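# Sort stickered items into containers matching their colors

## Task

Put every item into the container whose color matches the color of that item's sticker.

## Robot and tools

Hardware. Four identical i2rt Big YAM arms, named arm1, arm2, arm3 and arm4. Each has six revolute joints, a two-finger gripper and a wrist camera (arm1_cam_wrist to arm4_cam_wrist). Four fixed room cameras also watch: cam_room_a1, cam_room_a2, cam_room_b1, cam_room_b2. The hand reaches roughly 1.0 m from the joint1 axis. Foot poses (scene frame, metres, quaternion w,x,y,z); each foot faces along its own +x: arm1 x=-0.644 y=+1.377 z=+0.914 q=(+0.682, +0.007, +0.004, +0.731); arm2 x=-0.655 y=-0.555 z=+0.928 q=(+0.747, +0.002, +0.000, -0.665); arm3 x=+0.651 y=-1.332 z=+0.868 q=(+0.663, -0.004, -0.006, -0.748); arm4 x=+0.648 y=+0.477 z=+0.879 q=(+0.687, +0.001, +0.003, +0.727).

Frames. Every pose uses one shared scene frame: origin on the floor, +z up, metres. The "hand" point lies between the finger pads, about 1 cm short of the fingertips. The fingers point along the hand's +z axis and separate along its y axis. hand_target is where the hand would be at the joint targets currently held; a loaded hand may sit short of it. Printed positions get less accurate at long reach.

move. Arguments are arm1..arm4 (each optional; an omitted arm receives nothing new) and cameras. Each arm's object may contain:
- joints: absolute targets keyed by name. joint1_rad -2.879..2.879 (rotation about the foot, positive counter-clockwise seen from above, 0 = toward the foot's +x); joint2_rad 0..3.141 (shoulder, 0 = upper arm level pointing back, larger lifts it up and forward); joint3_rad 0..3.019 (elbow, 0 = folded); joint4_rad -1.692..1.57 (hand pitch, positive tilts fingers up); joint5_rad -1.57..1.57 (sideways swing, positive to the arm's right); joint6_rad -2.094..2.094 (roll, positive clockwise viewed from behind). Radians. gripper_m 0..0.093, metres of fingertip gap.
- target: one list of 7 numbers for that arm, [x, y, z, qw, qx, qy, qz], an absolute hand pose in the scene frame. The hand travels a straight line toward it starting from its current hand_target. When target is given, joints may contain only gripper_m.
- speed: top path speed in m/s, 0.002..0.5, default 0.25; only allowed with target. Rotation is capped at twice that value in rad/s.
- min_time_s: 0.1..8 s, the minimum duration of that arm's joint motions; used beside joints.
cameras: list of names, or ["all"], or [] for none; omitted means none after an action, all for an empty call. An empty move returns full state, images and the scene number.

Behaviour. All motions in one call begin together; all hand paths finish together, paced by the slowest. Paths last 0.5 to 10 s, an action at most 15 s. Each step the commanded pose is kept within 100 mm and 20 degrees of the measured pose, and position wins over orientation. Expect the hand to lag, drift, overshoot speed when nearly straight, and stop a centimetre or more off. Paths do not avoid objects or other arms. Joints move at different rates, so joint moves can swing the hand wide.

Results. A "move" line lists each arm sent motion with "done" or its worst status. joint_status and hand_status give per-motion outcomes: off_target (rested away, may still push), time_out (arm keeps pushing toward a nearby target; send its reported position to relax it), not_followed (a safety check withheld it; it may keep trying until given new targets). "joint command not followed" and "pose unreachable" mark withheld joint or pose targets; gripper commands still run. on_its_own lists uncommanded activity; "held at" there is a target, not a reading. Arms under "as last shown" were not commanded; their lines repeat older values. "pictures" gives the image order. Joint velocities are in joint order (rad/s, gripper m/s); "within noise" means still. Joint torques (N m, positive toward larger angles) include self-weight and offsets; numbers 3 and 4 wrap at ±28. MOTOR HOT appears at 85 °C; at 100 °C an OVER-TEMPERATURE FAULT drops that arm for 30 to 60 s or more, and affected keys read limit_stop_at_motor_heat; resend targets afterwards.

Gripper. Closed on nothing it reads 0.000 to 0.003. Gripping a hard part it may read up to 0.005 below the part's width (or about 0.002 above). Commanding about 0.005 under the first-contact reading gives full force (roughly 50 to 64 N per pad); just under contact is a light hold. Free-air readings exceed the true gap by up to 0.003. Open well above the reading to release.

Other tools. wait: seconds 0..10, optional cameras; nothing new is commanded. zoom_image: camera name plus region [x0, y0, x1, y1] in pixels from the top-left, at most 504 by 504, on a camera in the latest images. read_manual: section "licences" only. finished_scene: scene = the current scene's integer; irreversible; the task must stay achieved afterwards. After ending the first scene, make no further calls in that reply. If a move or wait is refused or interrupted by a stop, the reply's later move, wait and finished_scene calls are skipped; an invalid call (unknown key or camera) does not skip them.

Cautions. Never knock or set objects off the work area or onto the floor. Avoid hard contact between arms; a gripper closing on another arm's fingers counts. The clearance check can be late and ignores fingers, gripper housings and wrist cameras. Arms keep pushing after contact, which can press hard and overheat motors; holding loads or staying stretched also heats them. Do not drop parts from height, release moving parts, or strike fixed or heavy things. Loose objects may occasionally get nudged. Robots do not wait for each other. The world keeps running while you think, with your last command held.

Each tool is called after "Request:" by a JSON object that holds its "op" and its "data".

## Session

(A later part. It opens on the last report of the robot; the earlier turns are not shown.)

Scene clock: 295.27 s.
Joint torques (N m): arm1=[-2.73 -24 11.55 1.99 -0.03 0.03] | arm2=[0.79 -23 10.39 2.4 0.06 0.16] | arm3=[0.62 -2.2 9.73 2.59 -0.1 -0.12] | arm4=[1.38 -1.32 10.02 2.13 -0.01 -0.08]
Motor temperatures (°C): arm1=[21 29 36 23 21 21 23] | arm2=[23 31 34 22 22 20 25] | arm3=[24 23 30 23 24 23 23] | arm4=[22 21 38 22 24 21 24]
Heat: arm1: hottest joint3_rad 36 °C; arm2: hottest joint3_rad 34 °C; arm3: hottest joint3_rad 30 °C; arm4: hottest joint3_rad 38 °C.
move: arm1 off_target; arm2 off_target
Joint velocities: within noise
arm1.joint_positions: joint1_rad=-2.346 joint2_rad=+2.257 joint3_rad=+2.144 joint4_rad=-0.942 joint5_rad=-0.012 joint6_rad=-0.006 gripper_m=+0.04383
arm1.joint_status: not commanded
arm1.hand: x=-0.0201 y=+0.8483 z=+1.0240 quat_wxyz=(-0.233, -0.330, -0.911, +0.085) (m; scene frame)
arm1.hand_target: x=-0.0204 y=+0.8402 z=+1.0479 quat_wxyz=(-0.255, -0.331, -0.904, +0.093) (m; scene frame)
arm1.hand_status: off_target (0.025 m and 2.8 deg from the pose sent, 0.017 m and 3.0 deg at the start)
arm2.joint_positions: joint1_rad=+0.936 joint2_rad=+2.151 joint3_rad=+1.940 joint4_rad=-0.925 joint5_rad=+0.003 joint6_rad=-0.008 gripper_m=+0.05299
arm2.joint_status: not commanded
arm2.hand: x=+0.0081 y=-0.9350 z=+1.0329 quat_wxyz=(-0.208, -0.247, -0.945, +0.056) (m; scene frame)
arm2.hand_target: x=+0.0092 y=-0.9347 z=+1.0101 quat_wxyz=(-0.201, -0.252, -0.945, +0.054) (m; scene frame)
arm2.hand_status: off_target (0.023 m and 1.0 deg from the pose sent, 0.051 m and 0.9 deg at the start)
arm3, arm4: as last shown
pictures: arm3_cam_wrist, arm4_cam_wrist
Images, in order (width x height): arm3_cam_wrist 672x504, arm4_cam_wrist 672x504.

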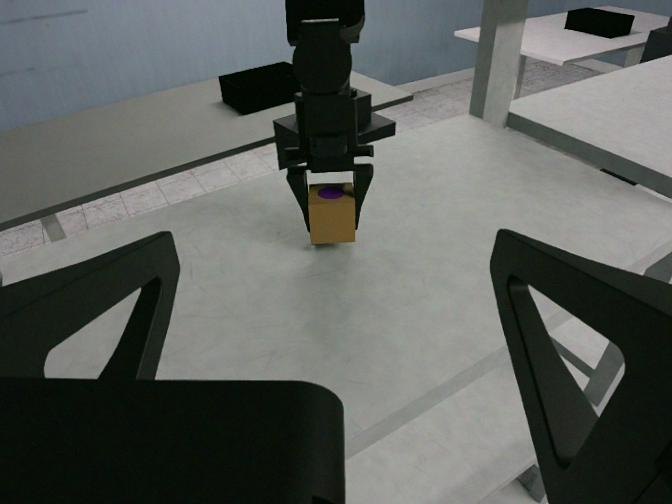

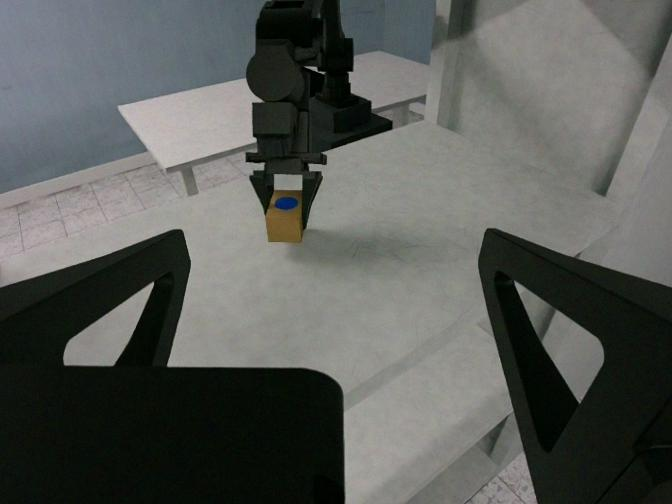

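Request:
{"op": "move", "data": {"arm1": {"target":[-0.02,0.84,1.038,0.2549,0.3308,0.9038,-0.0933],"speed":0.06}, "arm2": {"target":[0.01,-0.935,1.002,0.2009,0.2515,0.9452,-0.0535],"speed":0.06}, "cameras": ["arm3_cam_wrist","arm4_cam_wrist"]}}

Request:
{"op": "zoom_image", "data": {"camera": "arm4_cam_wrist", "region": [200, 150, 400, 300]}}

Request:
{"op": "zoom_image", "data": {"camera": "arm3_cam_wrist", "region": [230, 150, 430, 300]}}

Scene clock: 301.70 s.
Joint torques (N m): arm1=[-2.78 -23.47 11.7 1.84 -0.06 0.02] | arm2=[0.85 -22.53 10.15 2.47 0.05 0.16] | arm3=[0.44 -2.2 9.7 2.56 -0.11 -0.12] | arm4=[0.85 -1.44 9.92 2.28 -0.03 -0.09]
Motor temperatures (°C): arm1=[21 29 35 23 21 21 23] | arm2=[23 30 33 22 22 20 25] | arm3=[24 23 30 23 24 23 23] | arm4=[22 21 38 22 24 21 24]
Heat: arm1: hottest joint3_rad 35 °C; arm2: hottest joint3_rad 33 °C; arm3: hottest joint3_rad 30 °C; arm4: hottest joint3_rad 38 °C.
move: arm1 off_target; arm2 off_target
Joint velocities: within noise
arm1.joint_positions: joint1_rad=-2.346 joint2_rad=+2.257 joint3_rad=+2.125 joint4_rad=-0.918 joint5_rad=-0.012 joint6_rad=-0.006 gripper_m=+0.04383
arm1.joint_status: not commanded
arm1.hand: x=-0.0202 y=+0.8483 z=+1.0173 quat_wxyz=(-0.235, -0.330, -0.910, +0.085) (m; scene frame)
arm1.hand_target: x=-0.0204 y=+0.8402 z=+1.0379 quat_wxyz=(-0.255, -0.331, -0.904, +0.093) (m; scene frame)
arm1.hand_status: off_target (0.022 m and 2.5 deg from the pose sent, 0.016 m and 2.8 deg at the start)
arm2.joint_positions: joint1_rad=+0.936 joint2_rad=+2.153 joint3_rad=+1.931 joint4_rad=-0.907 joint5_rad=+0.003 joint6_rad=-0.008 gripper_m=+0.05299
arm2.joint_status: not commanded
arm2.hand: x=+0.0090 y=-0.9354 z=+1.0292 quat_wxyz=(-0.211, -0.247, -0.944, +0.057) (m; scene frame)
arm2.hand_target: x=+0.0091 y=-0.9347 z=+1.0024 quat_wxyz=(-0.201, -0.252, -0.945, +0.054) (m; scene frame)
arm2.hand_status: off_target (0.027 m and 1.4 deg from the pose sent, 0.031 m and 1.0 deg at the start)
arm3, arm4: as last shown
pictures: arm3_cam_wrist, arm4_cam_wrist
Images, in order (width x height): arm3_cam_wrist 672x504, arm4_cam_wrist 672x504.

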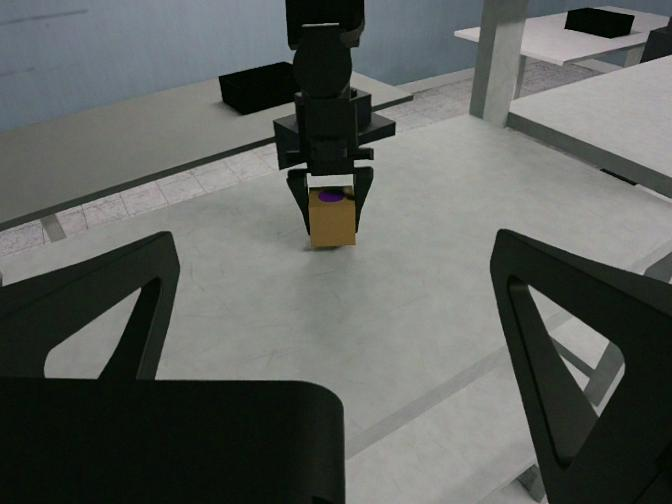

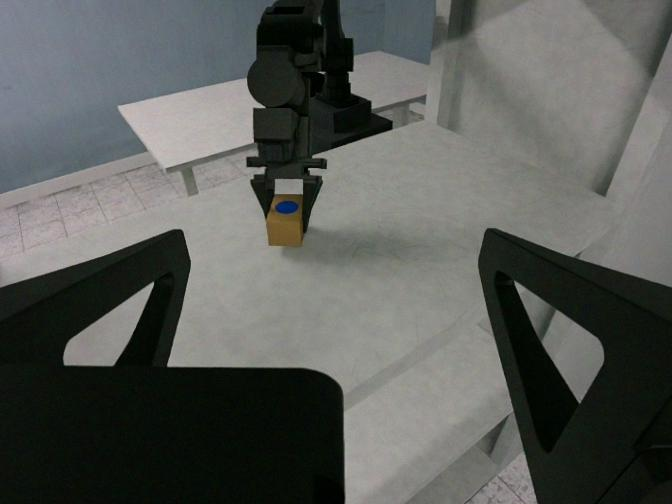

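Scaled by 2.520.

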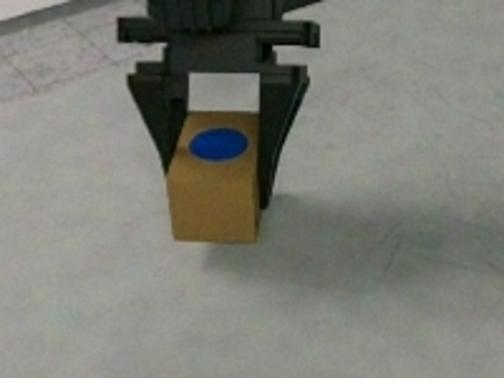

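Scaled by 2.520.

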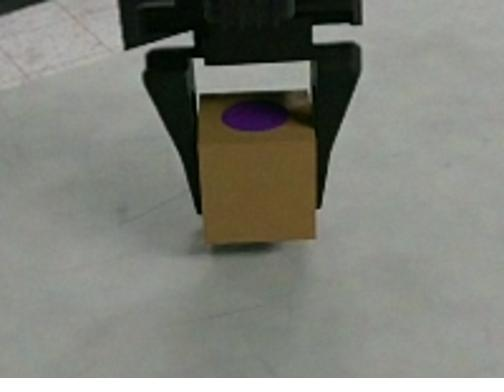

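Request:
{"op": "move", "data": {"arm1": {"target":[-0.02,0.84,1.029,0.2549,0.3308,0.9038,-0.0933],"speed":0.06}, "arm2": {"target":[0.01,-0.935,1.004,0.1636,0.2534,0.9525,-0.0435],"speed":0.06}, "cameras": ["arm3_cam_wrist","arm4_cam_wrist"]}}

Request:
{"op": "zoom_image", "data": {"camera": "arm4_cam_wrist", "region": [200, 150, 400, 300]}}

Request:
{"op": "zoom_image", "data": {"camera": "arm3_cam_wrist", "region": [230, 150, 430, 300]}}

Scene clock: 312.10 s.
Joint torques (N m): arm1=[-3.19 -23.3 11.38 2.02 -0.03 0] | arm2=[0.85 -21.66 15.38 0.7 0.02 0.15] | arm3=[0.44 -2.2 9.73 2.59 -0.09 -0.13] | arm4=[1.49 -1.55 9.91 2.25 -0.02 -0.09]
Motor temperatures (°C): arm1=[21 30 36 23 21 21 23] | arm2=[23 30 34 22 22 20 25] | arm3=[24 23 30 24 24 23 23] | arm4=[22 21 38 22 24 21 24]
Heat: arm1: hottest joint3_rad 36 °C; arm2: hottest joint3_rad 34 °C; arm3: hottest joint3_rad 30 °C; arm4: hottest joint3_rad 38 °C.
move: arm1 off_target; arm2 off_target
Joint velocities: within noise
arm1.joint_positions: joint1_rad=-2.346 joint2_rad=+2.257 joint3_rad=+2.109 joint4_rad=-0.898 joint5_rad=-0.012 joint6_rad=-0.006 gripper_m=+0.04383
arm1.joint_status: not commanded
arm1.hand: x=-0.0201 y=+0.8482 z=+1.0120 quat_wxyz=(-0.237, -0.330, -0.910, +0.086) (m; scene frame)
arm1.hand_target: x=-0.0203 y=+0.8401 z=+1.0289 quat_wxyz=(-0.255, -0.331, -0.904, +0.093) (m; scene frame)
arm1.hand_status: off_target (0.019 m and 2.3 deg from the pose sent, 0.014 m and 2.5 deg at the start)
arm2.joint_positions: joint1_rad=+0.936 joint2_rad=+2.187 joint3_rad=+1.972 joint4_rad=-1.005 joint5_rad=+0.003 joint6_rad=-0.007 gripper_m=+0.05299
arm2.joint_status: not commanded
arm2.hand: x=-0.0002 y=-0.9301 z=+1.0142 quat_wxyz=(-0.169, -0.250, -0.952, +0.045) (m; scene frame)
arm2.hand_target: x=+0.0091 y=-0.9346 z=+1.0038 quat_wxyz=(-0.164, -0.253, -0.952, +0.044) (m; scene frame)
arm2.hand_status: off_target (0.015 m and 0.8 deg from the pose sent, 0.025 m and 5.8 deg at the start)
arm3, arm4: as last shown
pictures: arm3_cam_wrist, arm4_cam_wrist
Images, in order (width x height): arm3_cam_wrist 672x504, arm4_cam_wrist 672x504.

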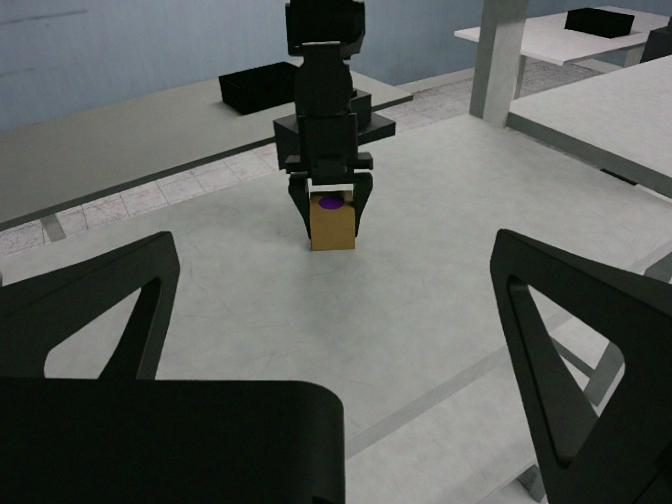

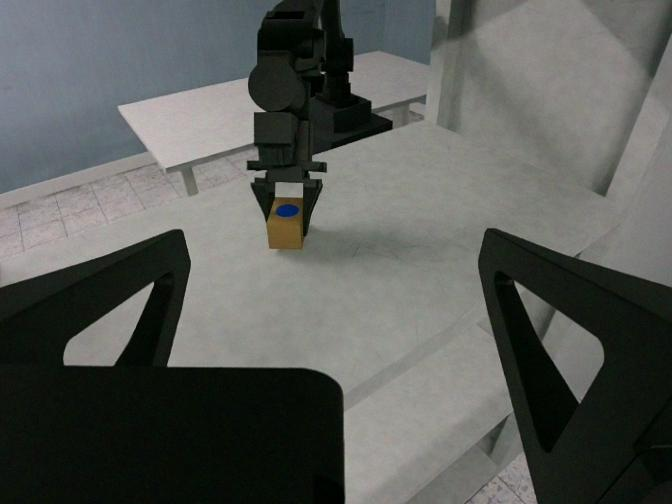

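Scaled by 2.520.

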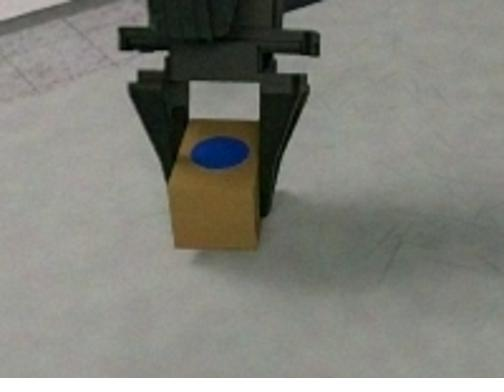

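Scaled by 2.520.

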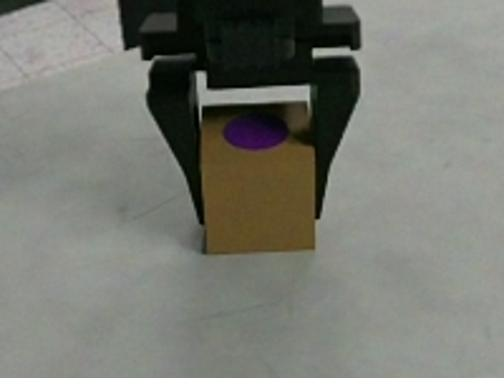

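Request:
{"op": "move", "data": {"arm1": {"target":[-0.02,0.84,1.02,0.2549,0.3308,0.9038,-0.0933],"speed":0.05}, "arm2": {"target":[0.01,-0.935,1.0,0.1636,0.2534,0.9525,-0.0435],"speed":0.05}, "cameras": ["arm1_cam_wrist","arm2_cam_wrist","arm3_cam_wrist","arm4_cam_wrist"]}}

Scene clock: 339.43 s.
Joint torques (N m): arm1=[-2.55 -23 11.55 1.94 0 0.01] | arm2=[0.97 -21.42 14.9 1.06 0.02 0.15] | arm3=[0.44 -2.08 9.77 2.56 -0.11 -0.12] | arm4=[0.73 -1.44 9.94 2.25 -0.04 -0.1]
Motor temperatures (°C): arm1=[21 30 35 23 21 21 23] | arm2=[23 30 36 22 22 20 25] | arm3=[24 23 30 24 24 23 23] | arm4=[22 21 38 22 24 21 24]
Heat: arm1: hottest joint3_rad 35 °C; arm2: hottest joint3_rad 36 °C; arm3: hottest joint3_rad 30 °C; arm4: hottest joint3_rad 38 °C.
move: arm1 off_target; arm2 off_target
Joint velocities: within noise
arm1.joint_positions: joint1_rad=-2.346 joint2_rad=+2.257 joint3_rad=+2.094 joint4_rad=-0.878 joint5_rad=-0.012 joint6_rad=-0.006 gripper_m=+0.04383
arm1.joint_status: not commanded
arm1.hand: x=-0.0202 y=+0.8482 z=+1.0068 quat_wxyz=(-0.240, -0.330, -0.909, +0.087) (m; scene frame)
arm1.hand_target: x=-0.0203 y=+0.8401 z=+1.0199 quat_wxyz=(-0.255, -0.331, -0.904, +0.093) (m; scene frame)
arm1.hand_status: off_target (0.016 m and 2.0 deg from the pose sent, 0.011 m and 2.2 deg at the start)
arm2.joint_positions: joint1_rad=+0.936 joint2_rad=+2.187 joint3_rad=+1.972 joint4_rad=-1.005 joint5_rad=+0.003 joint6_rad=-0.007 gripper_m=+0.05299
arm2.joint_status: not commanded
arm2.hand: x=-0.0002 y=-0.9301 z=+1.0142 quat_wxyz=(-0.169, -0.250, -0.952, +0.045) (m; scene frame)
arm2.hand_target: x=+0.0090 y=-0.9345 z=+1.0000 quat_wxyz=(-0.164, -0.253, -0.952, +0.044) (m; scene frame)
arm2.hand_status: off_target (0.018 m and 0.8 deg from the pose sent, 0.018 m and 0.8 deg at the start)
arm3, arm4: as last shown
pictures: arm1_cam_wrist, arm2_cam_wrist, arm3_cam_wrist, arm4_cam_wrist
Images, in order (width x height): arm1_cam_wrist 672x504, arm2_cam_wrist 672x504, arm3_cam_wrist 672x504, arm4_cam_wrist 672x504.

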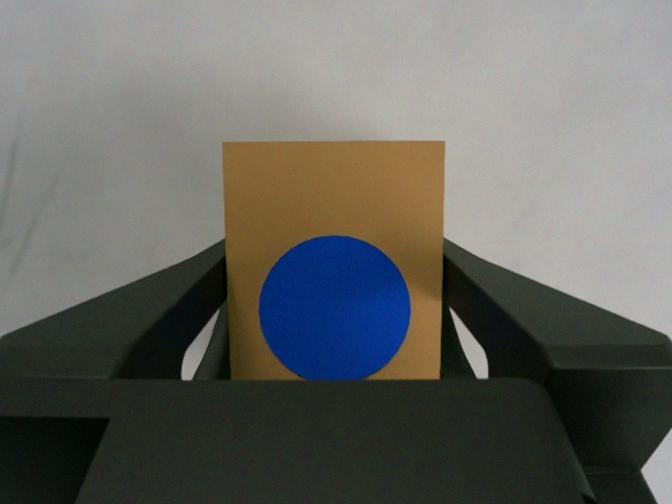

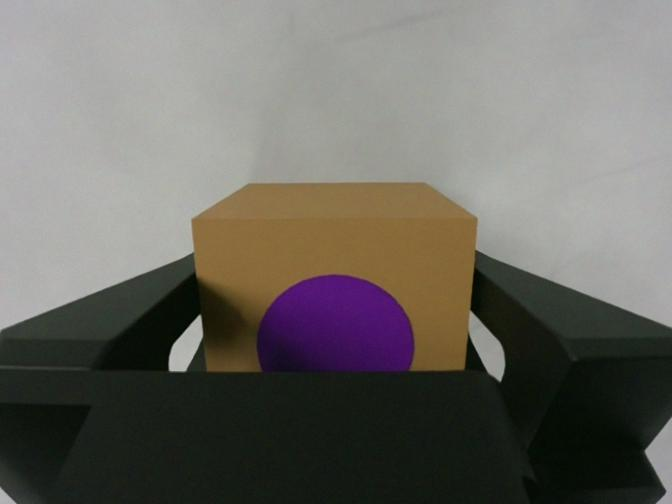

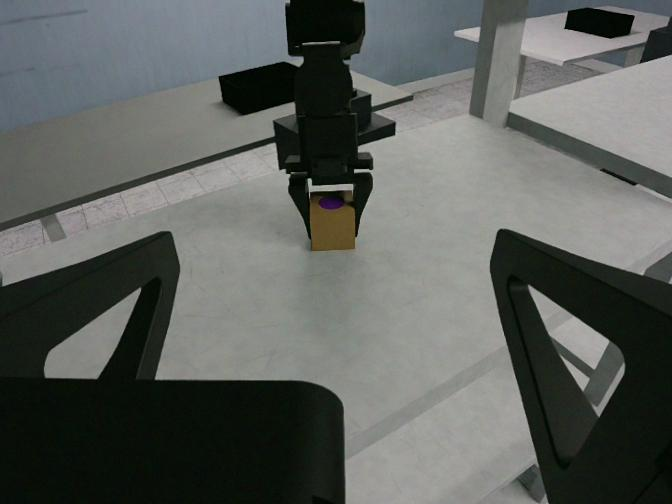

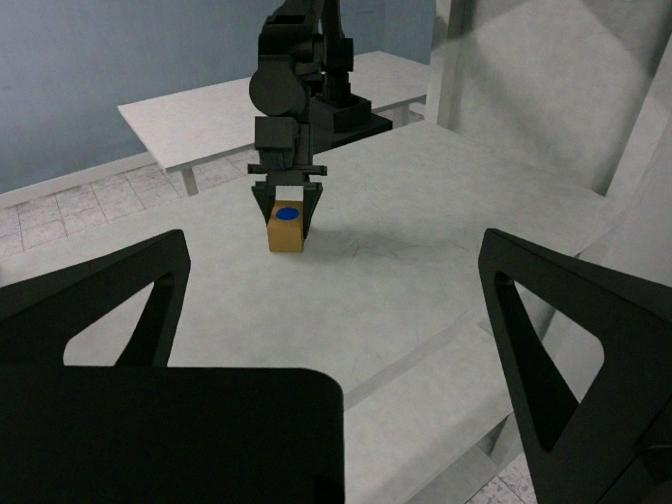

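Request:
{"op": "move", "data": {"arm1": {"target":[-0.02,0.84,1.012,0.2549,0.3308,0.9038,-0.0933],"speed":0.05}, "arm2": {"joints":{"gripper_m":0.066}}, "cameras": ["arm1_cam_wrist","arm2_cam_wrist","arm3_cam_wrist","arm4_cam_wrist"]}}

Request:
{"op": "zoom_image", "data": {"camera": "arm4_cam_wrist", "region": [230, 170, 350, 270]}}

Scene clock: 344.47 s.
Joint torques (N m): arm1=[-2.49 -22.83 11.02 1.98 -0.01 0] | arm2=[0.85 -22.24 14.86 1.05 0.03 0.15] | arm3=[0.56 -2.26 9.78 2.62 -0.1 -0.12] | arm4=[0.73 -1.9 10.03 2.19 -0.06 -0.09]
Motor temperatures (°C): arm1=[21 30 35 23 21 21 23] | arm2=[23 30 37 22 22 20 25] | arm3=[24 23 30 24 24 23 23] | arm4=[22 21 38 22 24 21 24]
Heat: arm1: hottest joint3_rad 35 °C; arm2: hottest joint3_rad 37 °C; arm3: hottest joint3_rad 30 °C; arm4: hottest joint3_rad 38 °C.
move: arm1 done; arm2 done
Joint velocities: within noise
arm1.joint_positions: joint1_rad=-2.346 joint2_rad=+2.257 joint3_rad=+2.088 joint4_rad=-0.861 joint5_rad=-0.012 joint6_rad=-0.006 gripper_m=+0.04383
arm1.joint_status: not commanded
arm1.hand: x=-0.0186 y=+0.8469 z=+1.0059 quat_wxyz=(-0.245, -0.329, -0.908, +0.089) (m; scene frame)
arm1.hand_target: x=-0.0201 y=+0.8400 z=+1.0120 quat_wxyz=(-0.255, -0.331, -0.904, +0.093) (m; scene frame)
arm1.hand_status: done (0.009 m and 1.4 deg from the pose sent, 0.010 m and 2.0 deg at the start)
arm2.joint_positions: joint1_rad=+0.936 joint2_rad=+2.194 joint3_rad=+1.972 joint4_rad=-1.005 joint5_rad=+0.004 joint6_rad=-0.007 gripper_m=+0.06593
arm2.joint_status: all done
arm2.hand: x=-0.0005 y=-0.9300 z=+1.0089 quat_wxyz=(-0.165, -0.250, -0.953, +0.044) (m; scene frame)
arm2.hand_target: x=+0.0090 y=-0.9346 z=+0.9998 quat_wxyz=(-0.164, -0.253, -0.952, +0.044) (m; scene frame)
arm2.hand_status: not commanded
arm3, arm4: as last shown
pictures: arm1_cam_wrist, arm2_cam_wrist, arm3_cam_wrist, arm4_cam_wrist
Images, in order (width x height): arm1_cam_wrist 672x504, arm2_cam_wrist 672x504, arm3_cam_wrist 672x504, arm4_cam_wrist 672x504.

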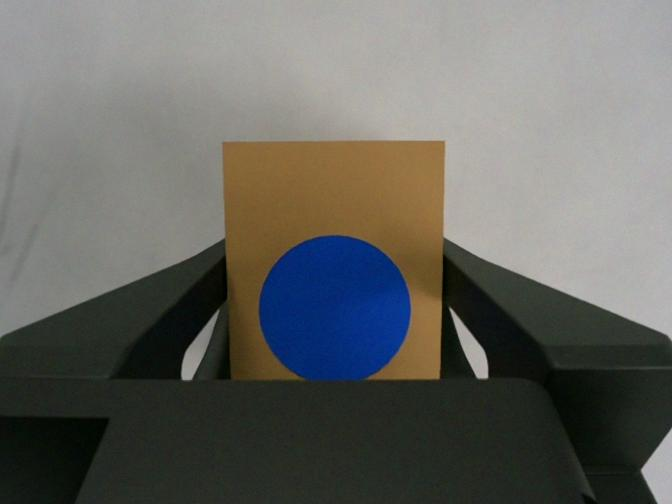

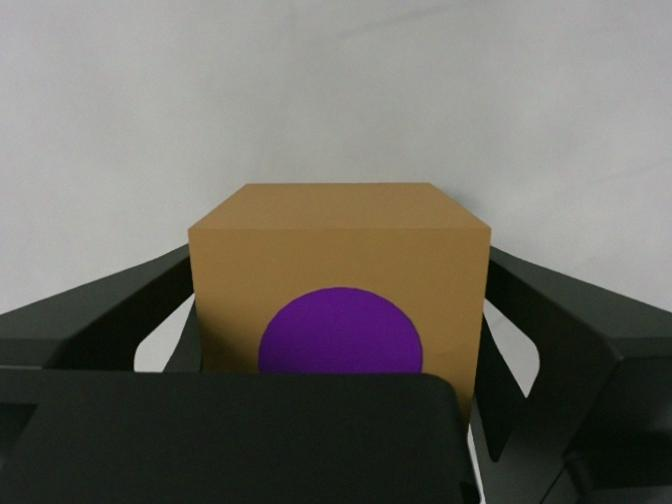

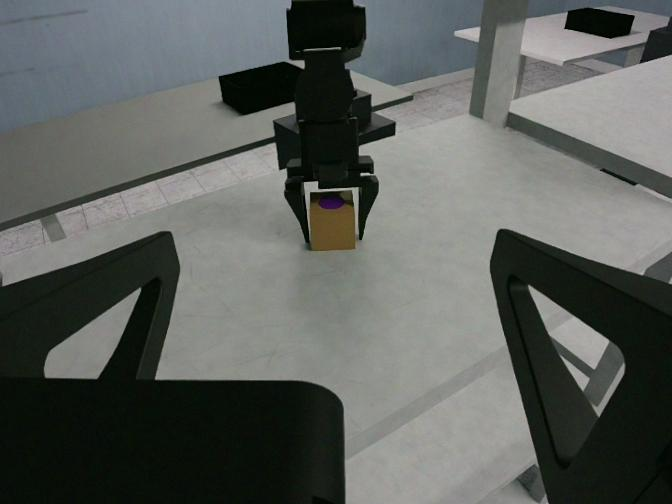

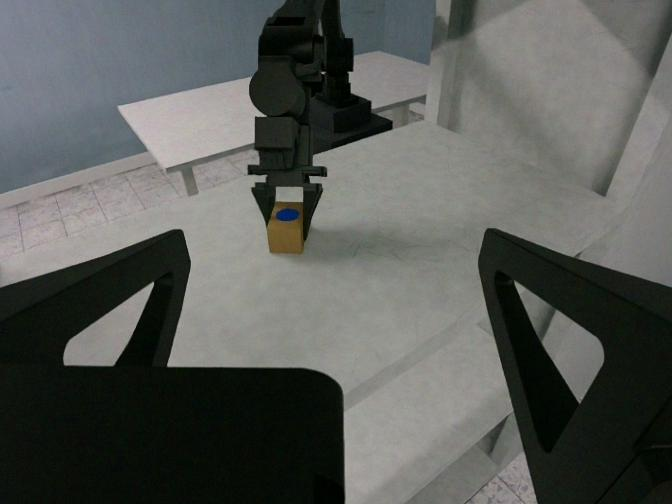

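Scaled by 4.200.

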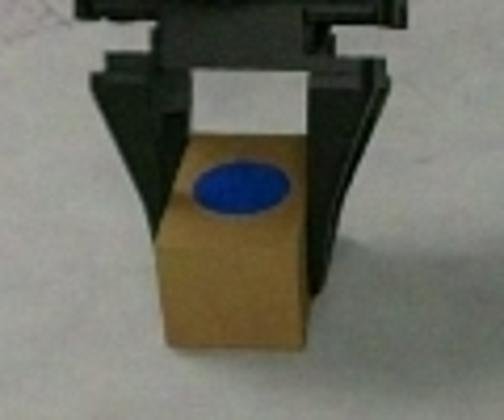

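Request:
{"op": "move", "data": {"arm1": {"joints":{"gripper_m":0.06}}, "arm2": {"joints":{"gripper_m":0.085}}, "cameras": ["arm1_cam_wrist"]}}

Request:
{"op": "move", "data": {"arm1": {"joints":{"gripper_m":0.078}}, "arm2": {"target":[-0.005,-0.93,1.19,0.1636,0.2534,0.9525,-0.0435],"speed":0.15}, "cameras": ["arm1_cam_wrist","arm4_cam_wrist","arm3_cam_wrist"]}}

Scene clock: 349.77 s.
Joint torques (N m): arm1=[-2.61 -22.36 11.21 1.94 -0.04 0.01] | arm2=[0.85 -21.95 14.82 1.07 0.15 0.15] | arm3=[0.56 -2.14 9.78 2.58 -0.1 -0.13] | arm4=[1.26 -1.2 10.02 2.28 -0.02 -0.12]
Motor temperatures (°C): arm1=[21 30 35 23 21 21 23] | arm2=[23 30 37 22 22 20 25] | arm3=[24 23 30 24 24 23 23] | arm4=[22 21 38 22 24 21 24]
Heat: arm1: hottest joint3_rad 35 °C; arm2: hottest joint3_rad 37 °C; arm3: hottest joint3_rad 30 °C; arm4: hottest joint3_rad 38 °C.
move: arm1 done; arm2 done
Joint velocities: within noise
arm1.joint_positions: joint1_rad=-2.346 joint2_rad=+2.257 joint3_rad=+2.084 joint4_rad=-0.859 joint5_rad=-0.012 joint6_rad=-0.006 gripper_m=+0.05996
arm1.joint_status: all done
arm1.hand: x=-0.0192 y=+0.8473 z=+1.0043 quat_wxyz=(-0.244, -0.329, -0.908, +0.089) (m; scene frame)
arm1.hand_target: x=-0.0202 y=+0.8400 z=+1.0119 quat_wxyz=(-0.255, -0.331, -0.904, +0.093) (m; scene frame)
arm1.hand_status: not commanded
arm2.joint_positions: joint1_rad=+0.938 joint2_rad=+2.194 joint3_rad=+1.973 joint4_rad=-1.005 joint5_rad=+0.001 joint6_rad=-0.007 gripper_m=+0.08490
arm2.joint_status: all done
arm2.hand: x=+0.0009 y=-0.9279 z=+1.0092 quat_wxyz=(-0.166, -0.248, -0.953, +0.043) (m; scene frame)
arm2.hand_target: x=+0.0091 y=-0.9346 z=+0.9999 quat_wxyz=(-0.164, -0.253, -0.952, +0.044) (m; scene frame)
arm2.hand_status: not commanded
arm3, arm4: as last shown
pictures: arm1_cam_wrist
Images, in order (width x height): arm1_cam_wrist 672x504.

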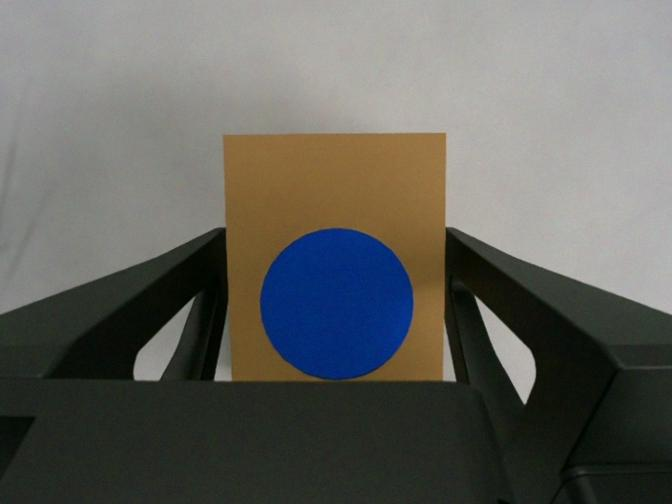

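Scene clock: 351.63 s.
Joint torques (N m): arm1=[-2.67 -22.18 11.32 1.94 -0.04 0.02] | arm2=[0.44 -24.88 18.22 0.73 0.09 0.11] | arm3=[0.62 -2.14 9.72 2.62 -0.1 -0.13] | arm4=[0.79 -1.79 10.03 2.26 -0.01 -0.11]
Motor temperatures (°C): arm1=[21 30 35 23 21 21 23] | arm2=[23 30 37 22 22 20 25] | arm3=[24 23 30 24 24 23 23] | arm4=[22 21 38 22 24 21 24]
Heat: arm1: hottest joint3_rad 35 °C; arm2: hottest joint3_rad 37 °C; arm3: hottest joint3_rad 30 °C; arm4: hottest joint3_rad 38 °C.
move: arm1 done; arm2 off_target
Joint velocities: within noise
arm1.joint_positions: joint1_rad=-2.346 joint2_rad=+2.257 joint3_rad=+2.084 joint4_rad=-0.859 joint5_rad=-0.012 joint6_rad=-0.006 gripper_m=+0.07794
arm1.joint_status: all done
arm1.hand: x=-0.0192 y=+0.8473 z=+1.0043 quat_wxyz=(-0.244, -0.329, -0.908, +0.089) (m; scene frame)
arm1.hand_target: x=-0.0202 y=+0.8400 z=+1.0119 quat_wxyz=(-0.255, -0.331, -0.904, +0.093) (m; scene frame)
arm1.hand_status: not commanded
arm2.joint_positions: joint1_rad=+0.938 joint2_rad=+2.171 joint3_rad=+2.335 joint4_rad=-1.459 joint5_rad=+0.001 joint6_rad=-0.007 gripper_m=+0.08490
arm2.joint_status: not commanded
arm2.hand: x=-0.0152 y=-0.9195 z=+1.1569 quat_wxyz=(-0.134, -0.249, -0.959, +0.034) (m; scene frame)
arm2.hand_target: x=-0.0073 y=-0.9288 z=+1.1900 quat_wxyz=(-0.165, -0.253, -0.952, +0.044) (m; scene frame)
arm2.hand_status: off_target (0.036 m and 3.7 deg from the pose sent, 0.181 m and 0.7 deg at the start)
arm3.joint_positions: joint1_rad=-1.979 joint2_rad=+0.649 joint3_rad=+0.654 joint4_rad=-0.018 joint5_rad=+0.002 joint6_rad=+0.008 gripper_m=+0.09398
arm3.joint_status: not commanded
arm3.hand: x=+0.3132 y=-1.1279 z=+1.2762 quat_wxyz=(+0.177, -0.688, +0.194, +0.677) (m; scene frame)
arm3.hand_target: x=+0.3147 y=-1.1243 z=+1.2781 quat_wxyz=(+0.184, -0.683, +0.193, +0.680) (m; scene frame)
arm3.hand_status: not commanded
arm4.joint_positions: joint1_rad=+0.883 joint2_rad=+0.643 joint3_rad=+0.645 joint4_rad=-0.020 joint5_rad=+0.003 joint6_rad=+0.014 gripper_m=+0.09396
arm4.joint_status: not commanded
arm4.hand: x=+0.3359 y=+0.7094 z=+1.2879 quat_wxyz=(-0.212, +0.675, -0.229, -0.668) (m; scene frame)
arm4.hand_target: x=+0.3331 y=+0.7090 z=+1.2933 quat_wxyz=(-0.216, +0.672, -0.220, -0.674) (m; scene frame)
arm4.hand_status: not commanded
pictures: arm1_cam_wrist, arm3_cam_wrist, arm4_cam_wrist
Images, in order (width x height): arm1_cam_wrist 672x504, arm3_cam_wrist 672x504, arm4_cam_wrist 672x504.

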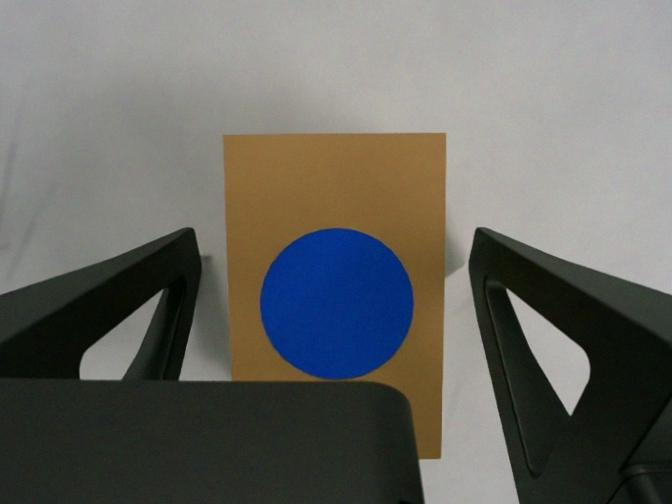

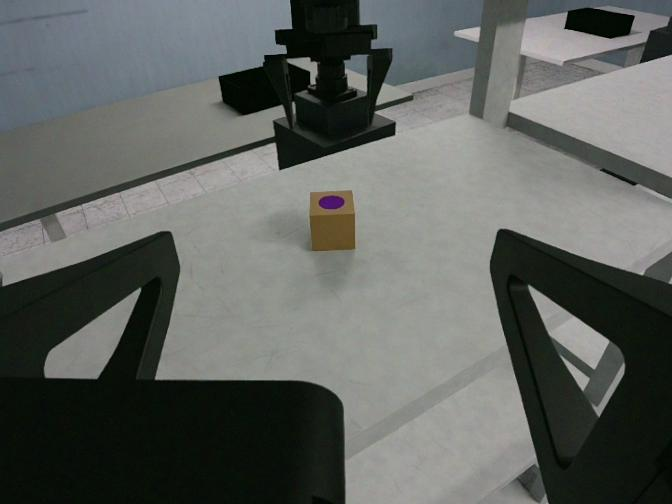

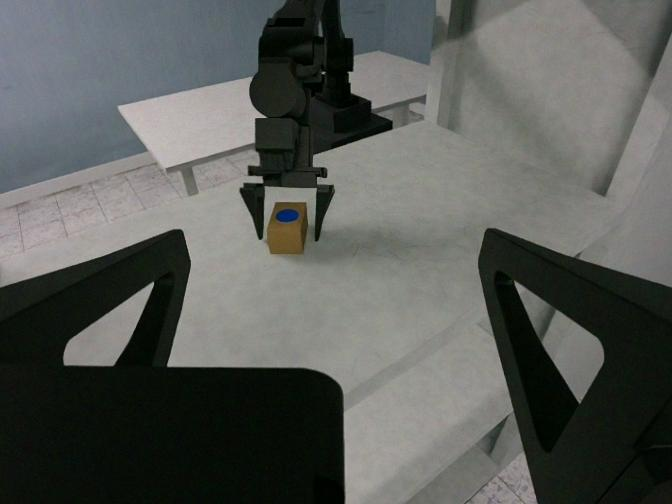

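Request:
{"op": "move", "data": {"arm1": {"target":[-0.025,0.85,1.19,0.2549,0.3308,0.9038,-0.0933],"speed":0.2}, "arm2": {"target":[-0.386,-0.709,1.22,0.1636,0.2534,0.9525,-0.0435],"speed":0.25}, "cameras": ["arm1_cam_wrist"]}}

Request:
{"op": "move", "data": {"arm1": {"target":[-0.40,1.175,1.22,0.2549,0.3308,0.9038,-0.0933],"speed":0.25}, "arm2": {"joints":{"joint2_rad":0.65,"joint3_rad":1.35,"joint4_rad":-1.65,"joint5_rad":0,"joint6_rad":0},"min_time_s":2.5}, "cameras": ["arm3_cam_wrist","arm4_cam_wrist"]}}

Scene clock: 359.77 s.
Joint torques (N m): arm1=[-1.9 -20.42 17.22 0.77 0.02 0.05] | arm2=[1.14 -4.89 10.04 0.98 0.15 0.21] | arm3=[0.5 -2.14 9.74 2.61 -0.09 -0.11] | arm4=[1.2 -1.44 10 2.15 -0.03 -0.11]
Motor temperatures (°C): arm1=[21 30 35 23 21 21 23] | arm2=[23 29 39 22 22 20 25] | arm3=[24 23 30 24 24 23 23] | arm4=[22 21 38 22 24 21 24]
Heat: arm1: hottest joint3_rad 35 °C; arm2: hottest joint3_rad 39 °C; arm3: hottest joint3_rad 30 °C; arm4: hottest joint3_rad 38 °C.
move: arm1 off_target; arm2 done
Joint velocities: within noise
arm1.joint_positions: joint1_rad=-2.346 joint2_rad=+2.219 joint3_rad=+2.462 joint4_rad=-1.286 joint5_rad=-0.012 joint6_rad=-0.005 gripper_m=+0.07794
arm1.joint_status: not commanded
arm1.hand: x=-0.0298 y=+0.8582 z=+1.1719 quat_wxyz=(-0.239, -0.330, -0.909, +0.087) (m; scene frame)
arm1.hand_target: x=-0.0261 y=+0.8507 z=+1.1898 quat_wxyz=(-0.256, -0.331, -0.904, +0.094) (m; scene frame)
arm1.hand_status: off_target (0.020 m and 2.1 deg from the pose sent, 0.186 m and 1.5 deg at the start)
arm2.joint_positions: joint1_rad=+0.938 joint2_rad=+0.918 joint3_rad=+1.075 joint4_rad=-1.354 joint5_rad=+0.003 joint6_rad=-0.006 gripper_m=+0.08491
arm2.joint_status: not commanded
arm2.hand: x=-0.3831 y=-0.7117 z=+1.2297 quat_wxyz=(-0.180, -0.248, -0.951, +0.048) (m; scene frame)
arm2.hand_target: x=-0.3861 y=-0.7090 z=+1.2203 quat_wxyz=(-0.164, -0.253, -0.952, +0.044) (m; scene frame)
arm2.hand_status: done (0.010 m and 2.0 deg from the pose sent, 0.431 m and 3.7 deg at the start)
arm3, arm4: as last shown
pictures: arm1_cam_wrist
Images, in order (width x height): arm1_cam_wrist 672x504.

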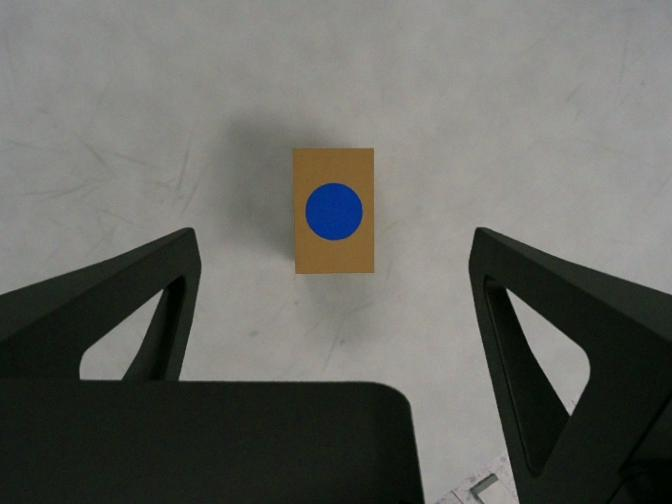

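Scene clock: 362.63 s.
Joint torques (N m): arm1=[-1.79 0.15 11.33 0.85 0.09 0.11] | arm2=[1.08 -0.67 13.67 1.29 -0.15 0.13] | arm3=[0.44 -2.08 9.73 2.63 -0.09 -0.12] | arm4=[1.2 -1.38 9.94 2.26 -0.04 -0.09]
Motor temperatures (°C): arm1=[21 30 35 23 21 21 23] | arm2=[23 29 39 22 22 20 24] | arm3=[24 23 30 24 24 23 23] | arm4=[22 21 38 22 24 21 24]
Heat: arm1: hottest joint3_rad 35 °C; arm2: hottest joint3_rad 39 °C; arm3: hottest joint3_rad 30 °C; arm4: hottest joint3_rad 38 °C.
move: arm1 done; arm2 done
Joint velocities: within noise
arm1.joint_positions: joint1_rad=-2.346 joint2_rad=+0.785 joint3_rad=+0.983 joint4_rad=-1.185 joint5_rad=-0.010 joint6_rad=-0.005 gripper_m=+0.07794
arm1.joint_status: not commanded
arm1.hand: x=-0.3999 y=+1.1742 z=+1.2238 quat_wxyz=(-0.263, -0.327, -0.902, +0.097) (m; scene frame)
arm1.hand_target: x=-0.4001 y=+1.1750 z=+1.2200 quat_wxyz=(-0.255, -0.331, -0.904, +0.093) (m; scene frame)
arm1.hand_status: done (0.004 m and 1.2 deg from the pose sent, 0.490 m and 2.1 deg at the start)
arm2.joint_positions: joint1_rad=+0.938 joint2_rad=+0.655 joint3_rad=+1.301 joint4_rad=-1.635 joint5_rad=+0.003 joint6_rad=-0.006 gripper_m=+0.08491
arm2.joint_status: all done
arm2.hand: x=-0.4787 y=-0.6582 z=+1.3657 quat_wxyz=(-0.277, -0.242, -0.927, +0.074) (m; scene frame)
arm2.hand_target: x=-0.4834 y=-0.6538 z=+1.3862 quat_wxyz=(-0.296, -0.241, -0.921, +0.075) (m; scene frame)
arm2.hand_status: not commanded
arm3, arm4: as last shown
pictures: arm3_cam_wrist, arm4_cam_wrist
Images, in order (width x height): arm3_cam_wrist 672x504, arm4_cam_wrist 672x504.

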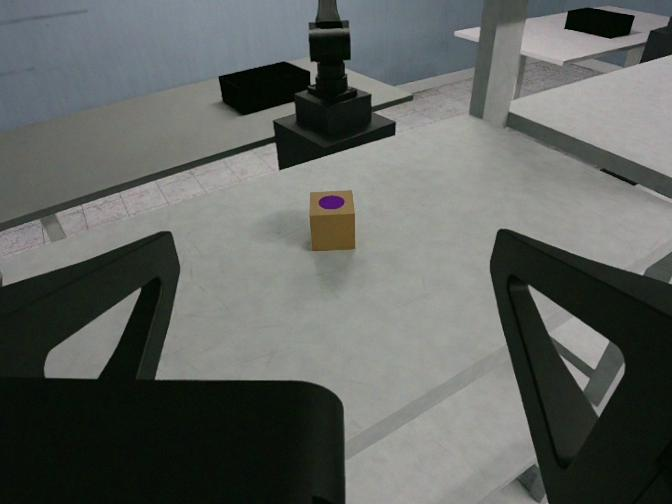

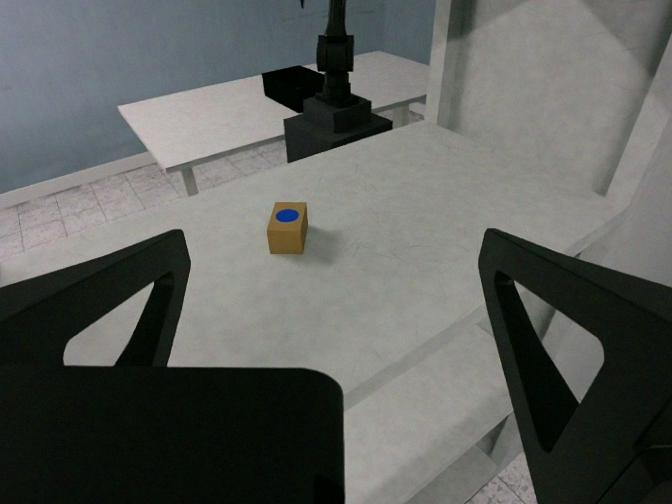

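Request:
{"op": "move", "data": {"arm1": {"joints":{"joint2_rad":0.65,"joint3_rad":1.35,"joint4_rad":-1.65,"joint5_rad":0,"joint6_rad":0},"min_time_s":2.5}, "arm4": {"target":[0.343,0.648,1.18,-0.0885,0.9077,-0.3304,-0.2432],"speed":0.25,"joints":{"gripper_m":0.08}}, "arm3": {"target":[0.353,-1.148,1.18,-0.0560,0.9430,-0.2527,-0.2091],"speed":0.25,"joints":{"gripper_m":0.085}}, "cameras": ["arm3_cam_wrist","arm4_cam_wrist"]}}

Scene clock: 385.63 s.
Joint torques (N m): arm1=[-1.55 2.55 14.26 0.81 0.09 0.07] | arm2=[1.14 -0.62 13.67 1.29 -0.15 0.12] | arm3=[0.85 -5.48 14.04 0.43 0.11 -0.12] | arm4=[1.73 -4.37 12.94 0.43 0.06 0.16]
Motor temperatures (°C): arm1=[21 28 35 23 21 21 23] | arm2=[23 28 37 22 22 20 24] | arm3=[24 23 30 24 24 23 23] | arm4=[22 21 39 22 24 21 24]
Heat: arm1: hottest joint3_rad 35 °C; arm2: hottest joint3_rad 37 °C; arm3: hottest joint3_rad 30 °C; arm4: hottest joint3_rad 39 °C.
move: arm1 done; arm3 off_target; arm4 off_target
Joint velocities: within noise
arm1.joint_positions: joint1_rad=-2.346 joint2_rad=+0.655 joint3_rad=+1.298 joint4_rad=-1.639 joint5_rad=-0.002 joint6_rad=-0.005 gripper_m=+0.07794
arm1.joint_status: all done
arm1.hand: x=-0.4825 y=+1.2441 z=+1.3472 quat_wxyz=(-0.259, -0.329, -0.903, +0.099) (m; scene frame)
arm1.hand_target: x=-0.4861 y=+1.2478 z=+1.3695 quat_wxyz=(-0.279, -0.328, -0.896, +0.107) (m; scene frame)
arm1.hand_status: not commanded
arm2: as last shown
arm3.joint_positions: joint1_rad=-1.979 joint2_rad=+0.962 joint3_rad=+1.061 joint4_rad=-1.271 joint5_rad=+0.002 joint6_rad=-0.010 gripper_m=+0.08507
arm3.joint_status: all done
arm3.hand: x=+0.3598 y=-1.1568 z=+1.1542 quat_wxyz=(+0.047, -0.948, +0.253, +0.188) (m; scene frame)
arm3.hand_target: x=+0.3539 y=-1.1487 z=+1.1797 quat_wxyz=(+0.056, -0.943, +0.253, +0.209) (m; scene frame)
arm3.hand_status: off_target (0.028 m and 2.6 deg from the pose sent, 0.106 m and 63.8 deg at the start)
arm4.joint_positions: joint1_rad=+1.068 joint2_rad=+0.919 joint3_rad=+0.979 joint4_rad=-1.160 joint5_rad=+0.136 joint6_rad=+0.208 gripper_m=+0.08011
arm4.joint_status: all done
arm4.hand: x=+0.3536 y=+0.6462 z=+1.1559 quat_wxyz=(-0.091, +0.913, -0.327, -0.225) (m; scene frame)
arm4.hand_target: x=+0.3438 y=+0.6476 z=+1.1796 quat_wxyz=(-0.088, +0.908, -0.330, -0.243) (m; scene frame)
arm4.hand_status: off_target (0.026 m and 2.3 deg from the pose sent, 0.124 m and 59.1 deg at the start)
pictures: arm3_cam_wrist, arm4_cam_wrist
Images, in order (width x height): arm3_cam_wrist 672x504, arm4_cam_wrist 672x504.

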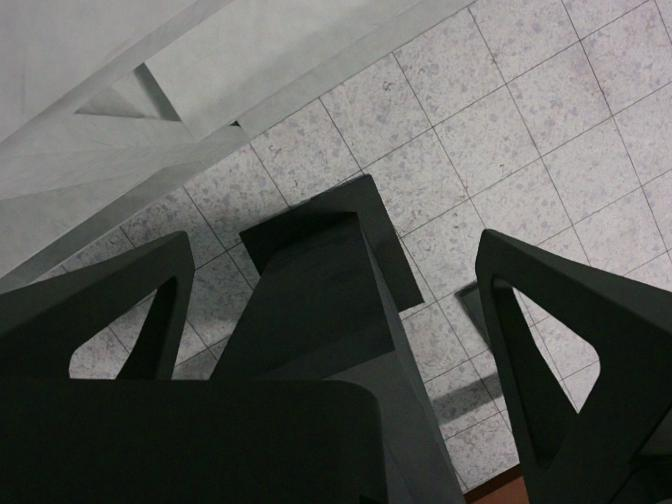

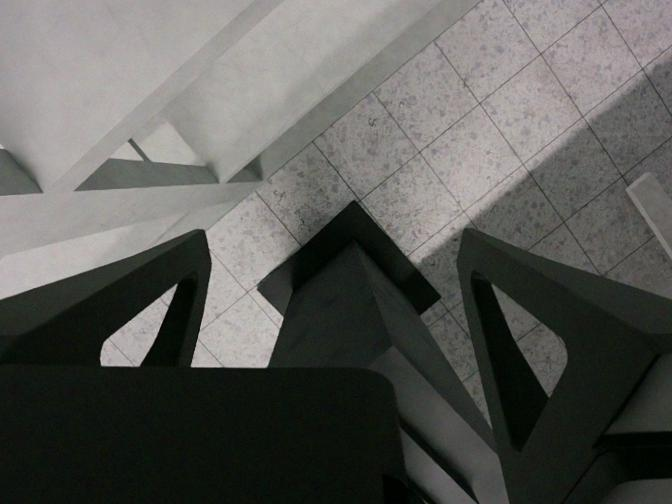

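Request:
{"op": "move", "data": {"arm4": {"target":[-0.02,0.852,1.16,-0.0885,0.9077,-0.3304,-0.2432],"speed":0.2}, "arm3": {"target":[0.005,-0.932,1.16,-0.0560,0.9430,-0.2527,-0.2091],"speed":0.2}, "cameras": ["arm3_cam_wrist","arm4_cam_wrist"]}}

Scene clock: 393.17 s.
Joint torques (N m): arm1=[-0.91 1.96 14.31 0.92 0.1 0.05] | arm2=[1.03 -0.62 13.67 1.31 -0.15 0.11] | arm3=[0.56 -24.7 13.7 0.44 -0.08 -0.13] | arm4=[0.5 -22.95 12.74 0.43 0.06 -0.07]
Motor temperatures (°C): arm1=[21 28 35 23 21 21 22] | arm2=[23 27 37 22 22 20 24] | arm3=[24 23 31 23 24 23 23] | arm4=[22 21 39 22 24 21 24]
Heat: arm1: hottest joint3_rad 35 °C; arm2: hottest joint3_rad 37 °C; arm3: hottest joint3_rad 31 °C; arm4: hottest joint3_rad 39 °C.
move: arm3 off_target; arm4 off_target
Joint velocities: within noise
arm1, arm2: as last shown
arm3.joint_positions: joint1_rad=-1.985 joint2_rad=+2.131 joint3_rad=+2.376 joint4_rad=-1.408 joint5_rad=+0.002 joint6_rad=-0.020 gripper_m=+0.08507
arm3.joint_status: not commanded
arm3.hand: x=+0.0064 y=-0.9451 z=+1.1413 quat_wxyz=(+0.050, -0.948, +0.251, +0.192) (m; scene frame)
arm3.hand_target: x=+0.0060 y=-0.9325 z=+1.1598 quat_wxyz=(+0.056, -0.943, +0.253, +0.210) (m; scene frame)
arm3.hand_status: off_target (0.023 m and 2.2 deg from the pose sent, 0.420 m and 2.6 deg at the start)
arm4.joint_positions: joint1_rad=+1.038 joint2_rad=+2.068 joint3_rad=+2.216 joint4_rad=-1.227 joint5_rad=+0.115 joint6_rad=+0.198 gripper_m=+0.08011
arm4.joint_status: not commanded
arm4.hand: x=-0.0139 y=+0.8431 z=+1.1502 quat_wxyz=(-0.087, +0.909, -0.334, -0.234) (m; scene frame)
arm4.hand_target: x=-0.0194 y=+0.8517 z=+1.1598 quat_wxyz=(-0.089, +0.907, -0.330, -0.244) (m; scene frame)
arm4.hand_status: off_target (0.015 m and 1.1 deg from the pose sent, 0.427 m and 2.3 deg at the start)
pictures: arm3_cam_wrist, arm4_cam_wrist
Images, in order (width x height): arm3_cam_wrist 672x504, arm4_cam_wrist 672x504.

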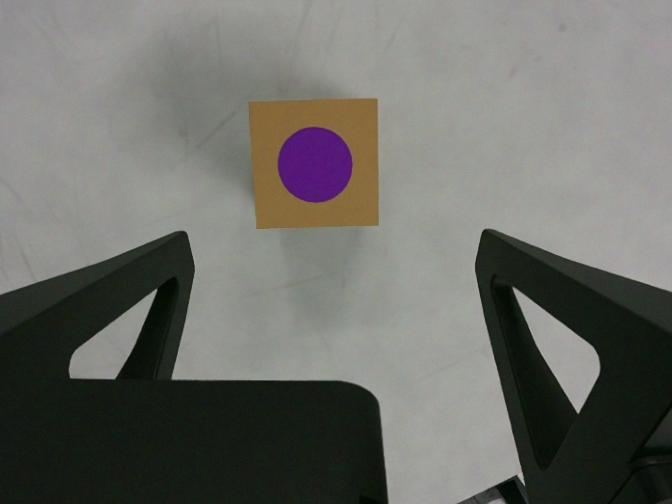

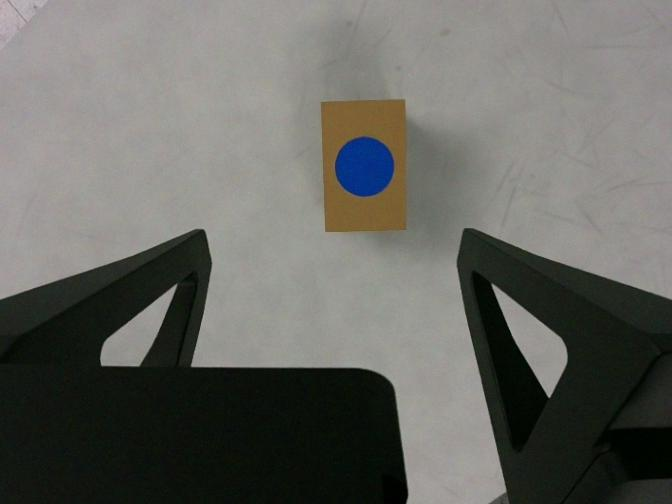

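Request:
{"op": "move", "data": {"arm4": {"target":[-0.033,0.882,1.075,-0.0885,0.9077,-0.3304,-0.2432],"speed":0.15}, "arm3": {"target":[-0.017,-0.931,1.085,-0.0560,0.9430,-0.2527,-0.2091],"speed":0.15}, "cameras": ["arm3_cam_wrist","arm4_cam_wrist"]}}

Scene clock: 411.30 s.
Joint torques (N m): arm1=[-1.03 2.49 14.32 0.91 0.1 0.09] | arm2=[1.26 -0.62 13.67 1.29 -0.15 0.12] | arm3=[1.49 -25.29 9.07 1.47 0.11 -0.01] | arm4=[1.03 -24.35 9.98 1.44 0.01 -0.08]
Motor temperatures (°C): arm1=[21 27 36 23 21 21 22] | arm2=[23 27 37 22 22 20 24] | arm3=[24 25 32 23 24 23 23] | arm4=[22 22 40 22 24 21 24]
Heat: arm1: hottest joint3_rad 36 °C; arm2: hottest joint3_rad 37 °C; arm3: hottest joint3_rad 32 °C; arm4: hottest joint3_rad 40 °C.
move: arm3 done; arm4 done
Joint velocities: within noise
arm1, arm2: as last shown
arm3.joint_positions: joint1_rad=-1.985 joint2_rad=+2.156 joint3_rad=+2.280 joint4_rad=-1.251 joint5_rad=+0.002 joint6_rad=-0.020 gripper_m=+0.08507
arm3.joint_status: not commanded
arm3.hand: x=-0.0139 y=-0.9336 z=+1.0928 quat_wxyz=(+0.055, -0.944, +0.250, +0.209) (m; scene frame)
arm3.hand_target: x=-0.0168 y=-0.9311 z=+1.0848 quat_wxyz=(+0.056, -0.943, +0.253, +0.209) (m; scene frame)
arm3.hand_status: done (0.009 m and 0.3 deg from the pose sent, 0.063 m and 2.2 deg at the start)
arm4.joint_positions: joint1_rad=+1.004 joint2_rad=+2.145 joint3_rad=+2.151 joint4_rad=-1.077 joint5_rad=+0.101 joint6_rad=+0.173 gripper_m=+0.08011
arm4.joint_status: not commanded
arm4.hand: x=-0.0273 y=+0.8774 z=+1.0784 quat_wxyz=(-0.087, +0.907, -0.337, -0.237) (m; scene frame)
arm4.hand_target: x=-0.0329 y=+0.8818 z=+1.0751 quat_wxyz=(-0.089, +0.908, -0.330, -0.243) (m; scene frame)
arm4.hand_status: done (0.008 m and 1.0 deg from the pose sent, 0.087 m and 1.1 deg at the start)
pictures: arm3_cam_wrist, arm4_cam_wrist
Images, in order (width x height): arm3_cam_wrist 672x504, arm4_cam_wrist 672x504.

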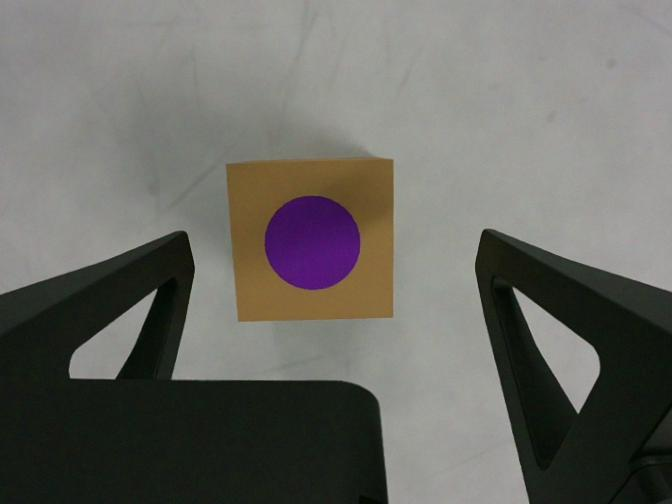

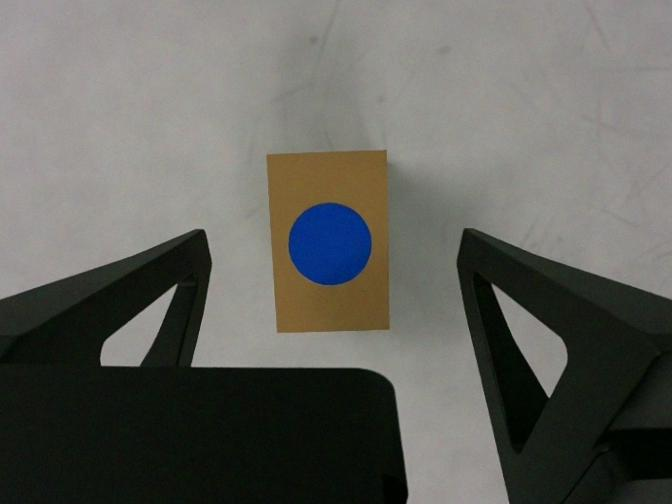

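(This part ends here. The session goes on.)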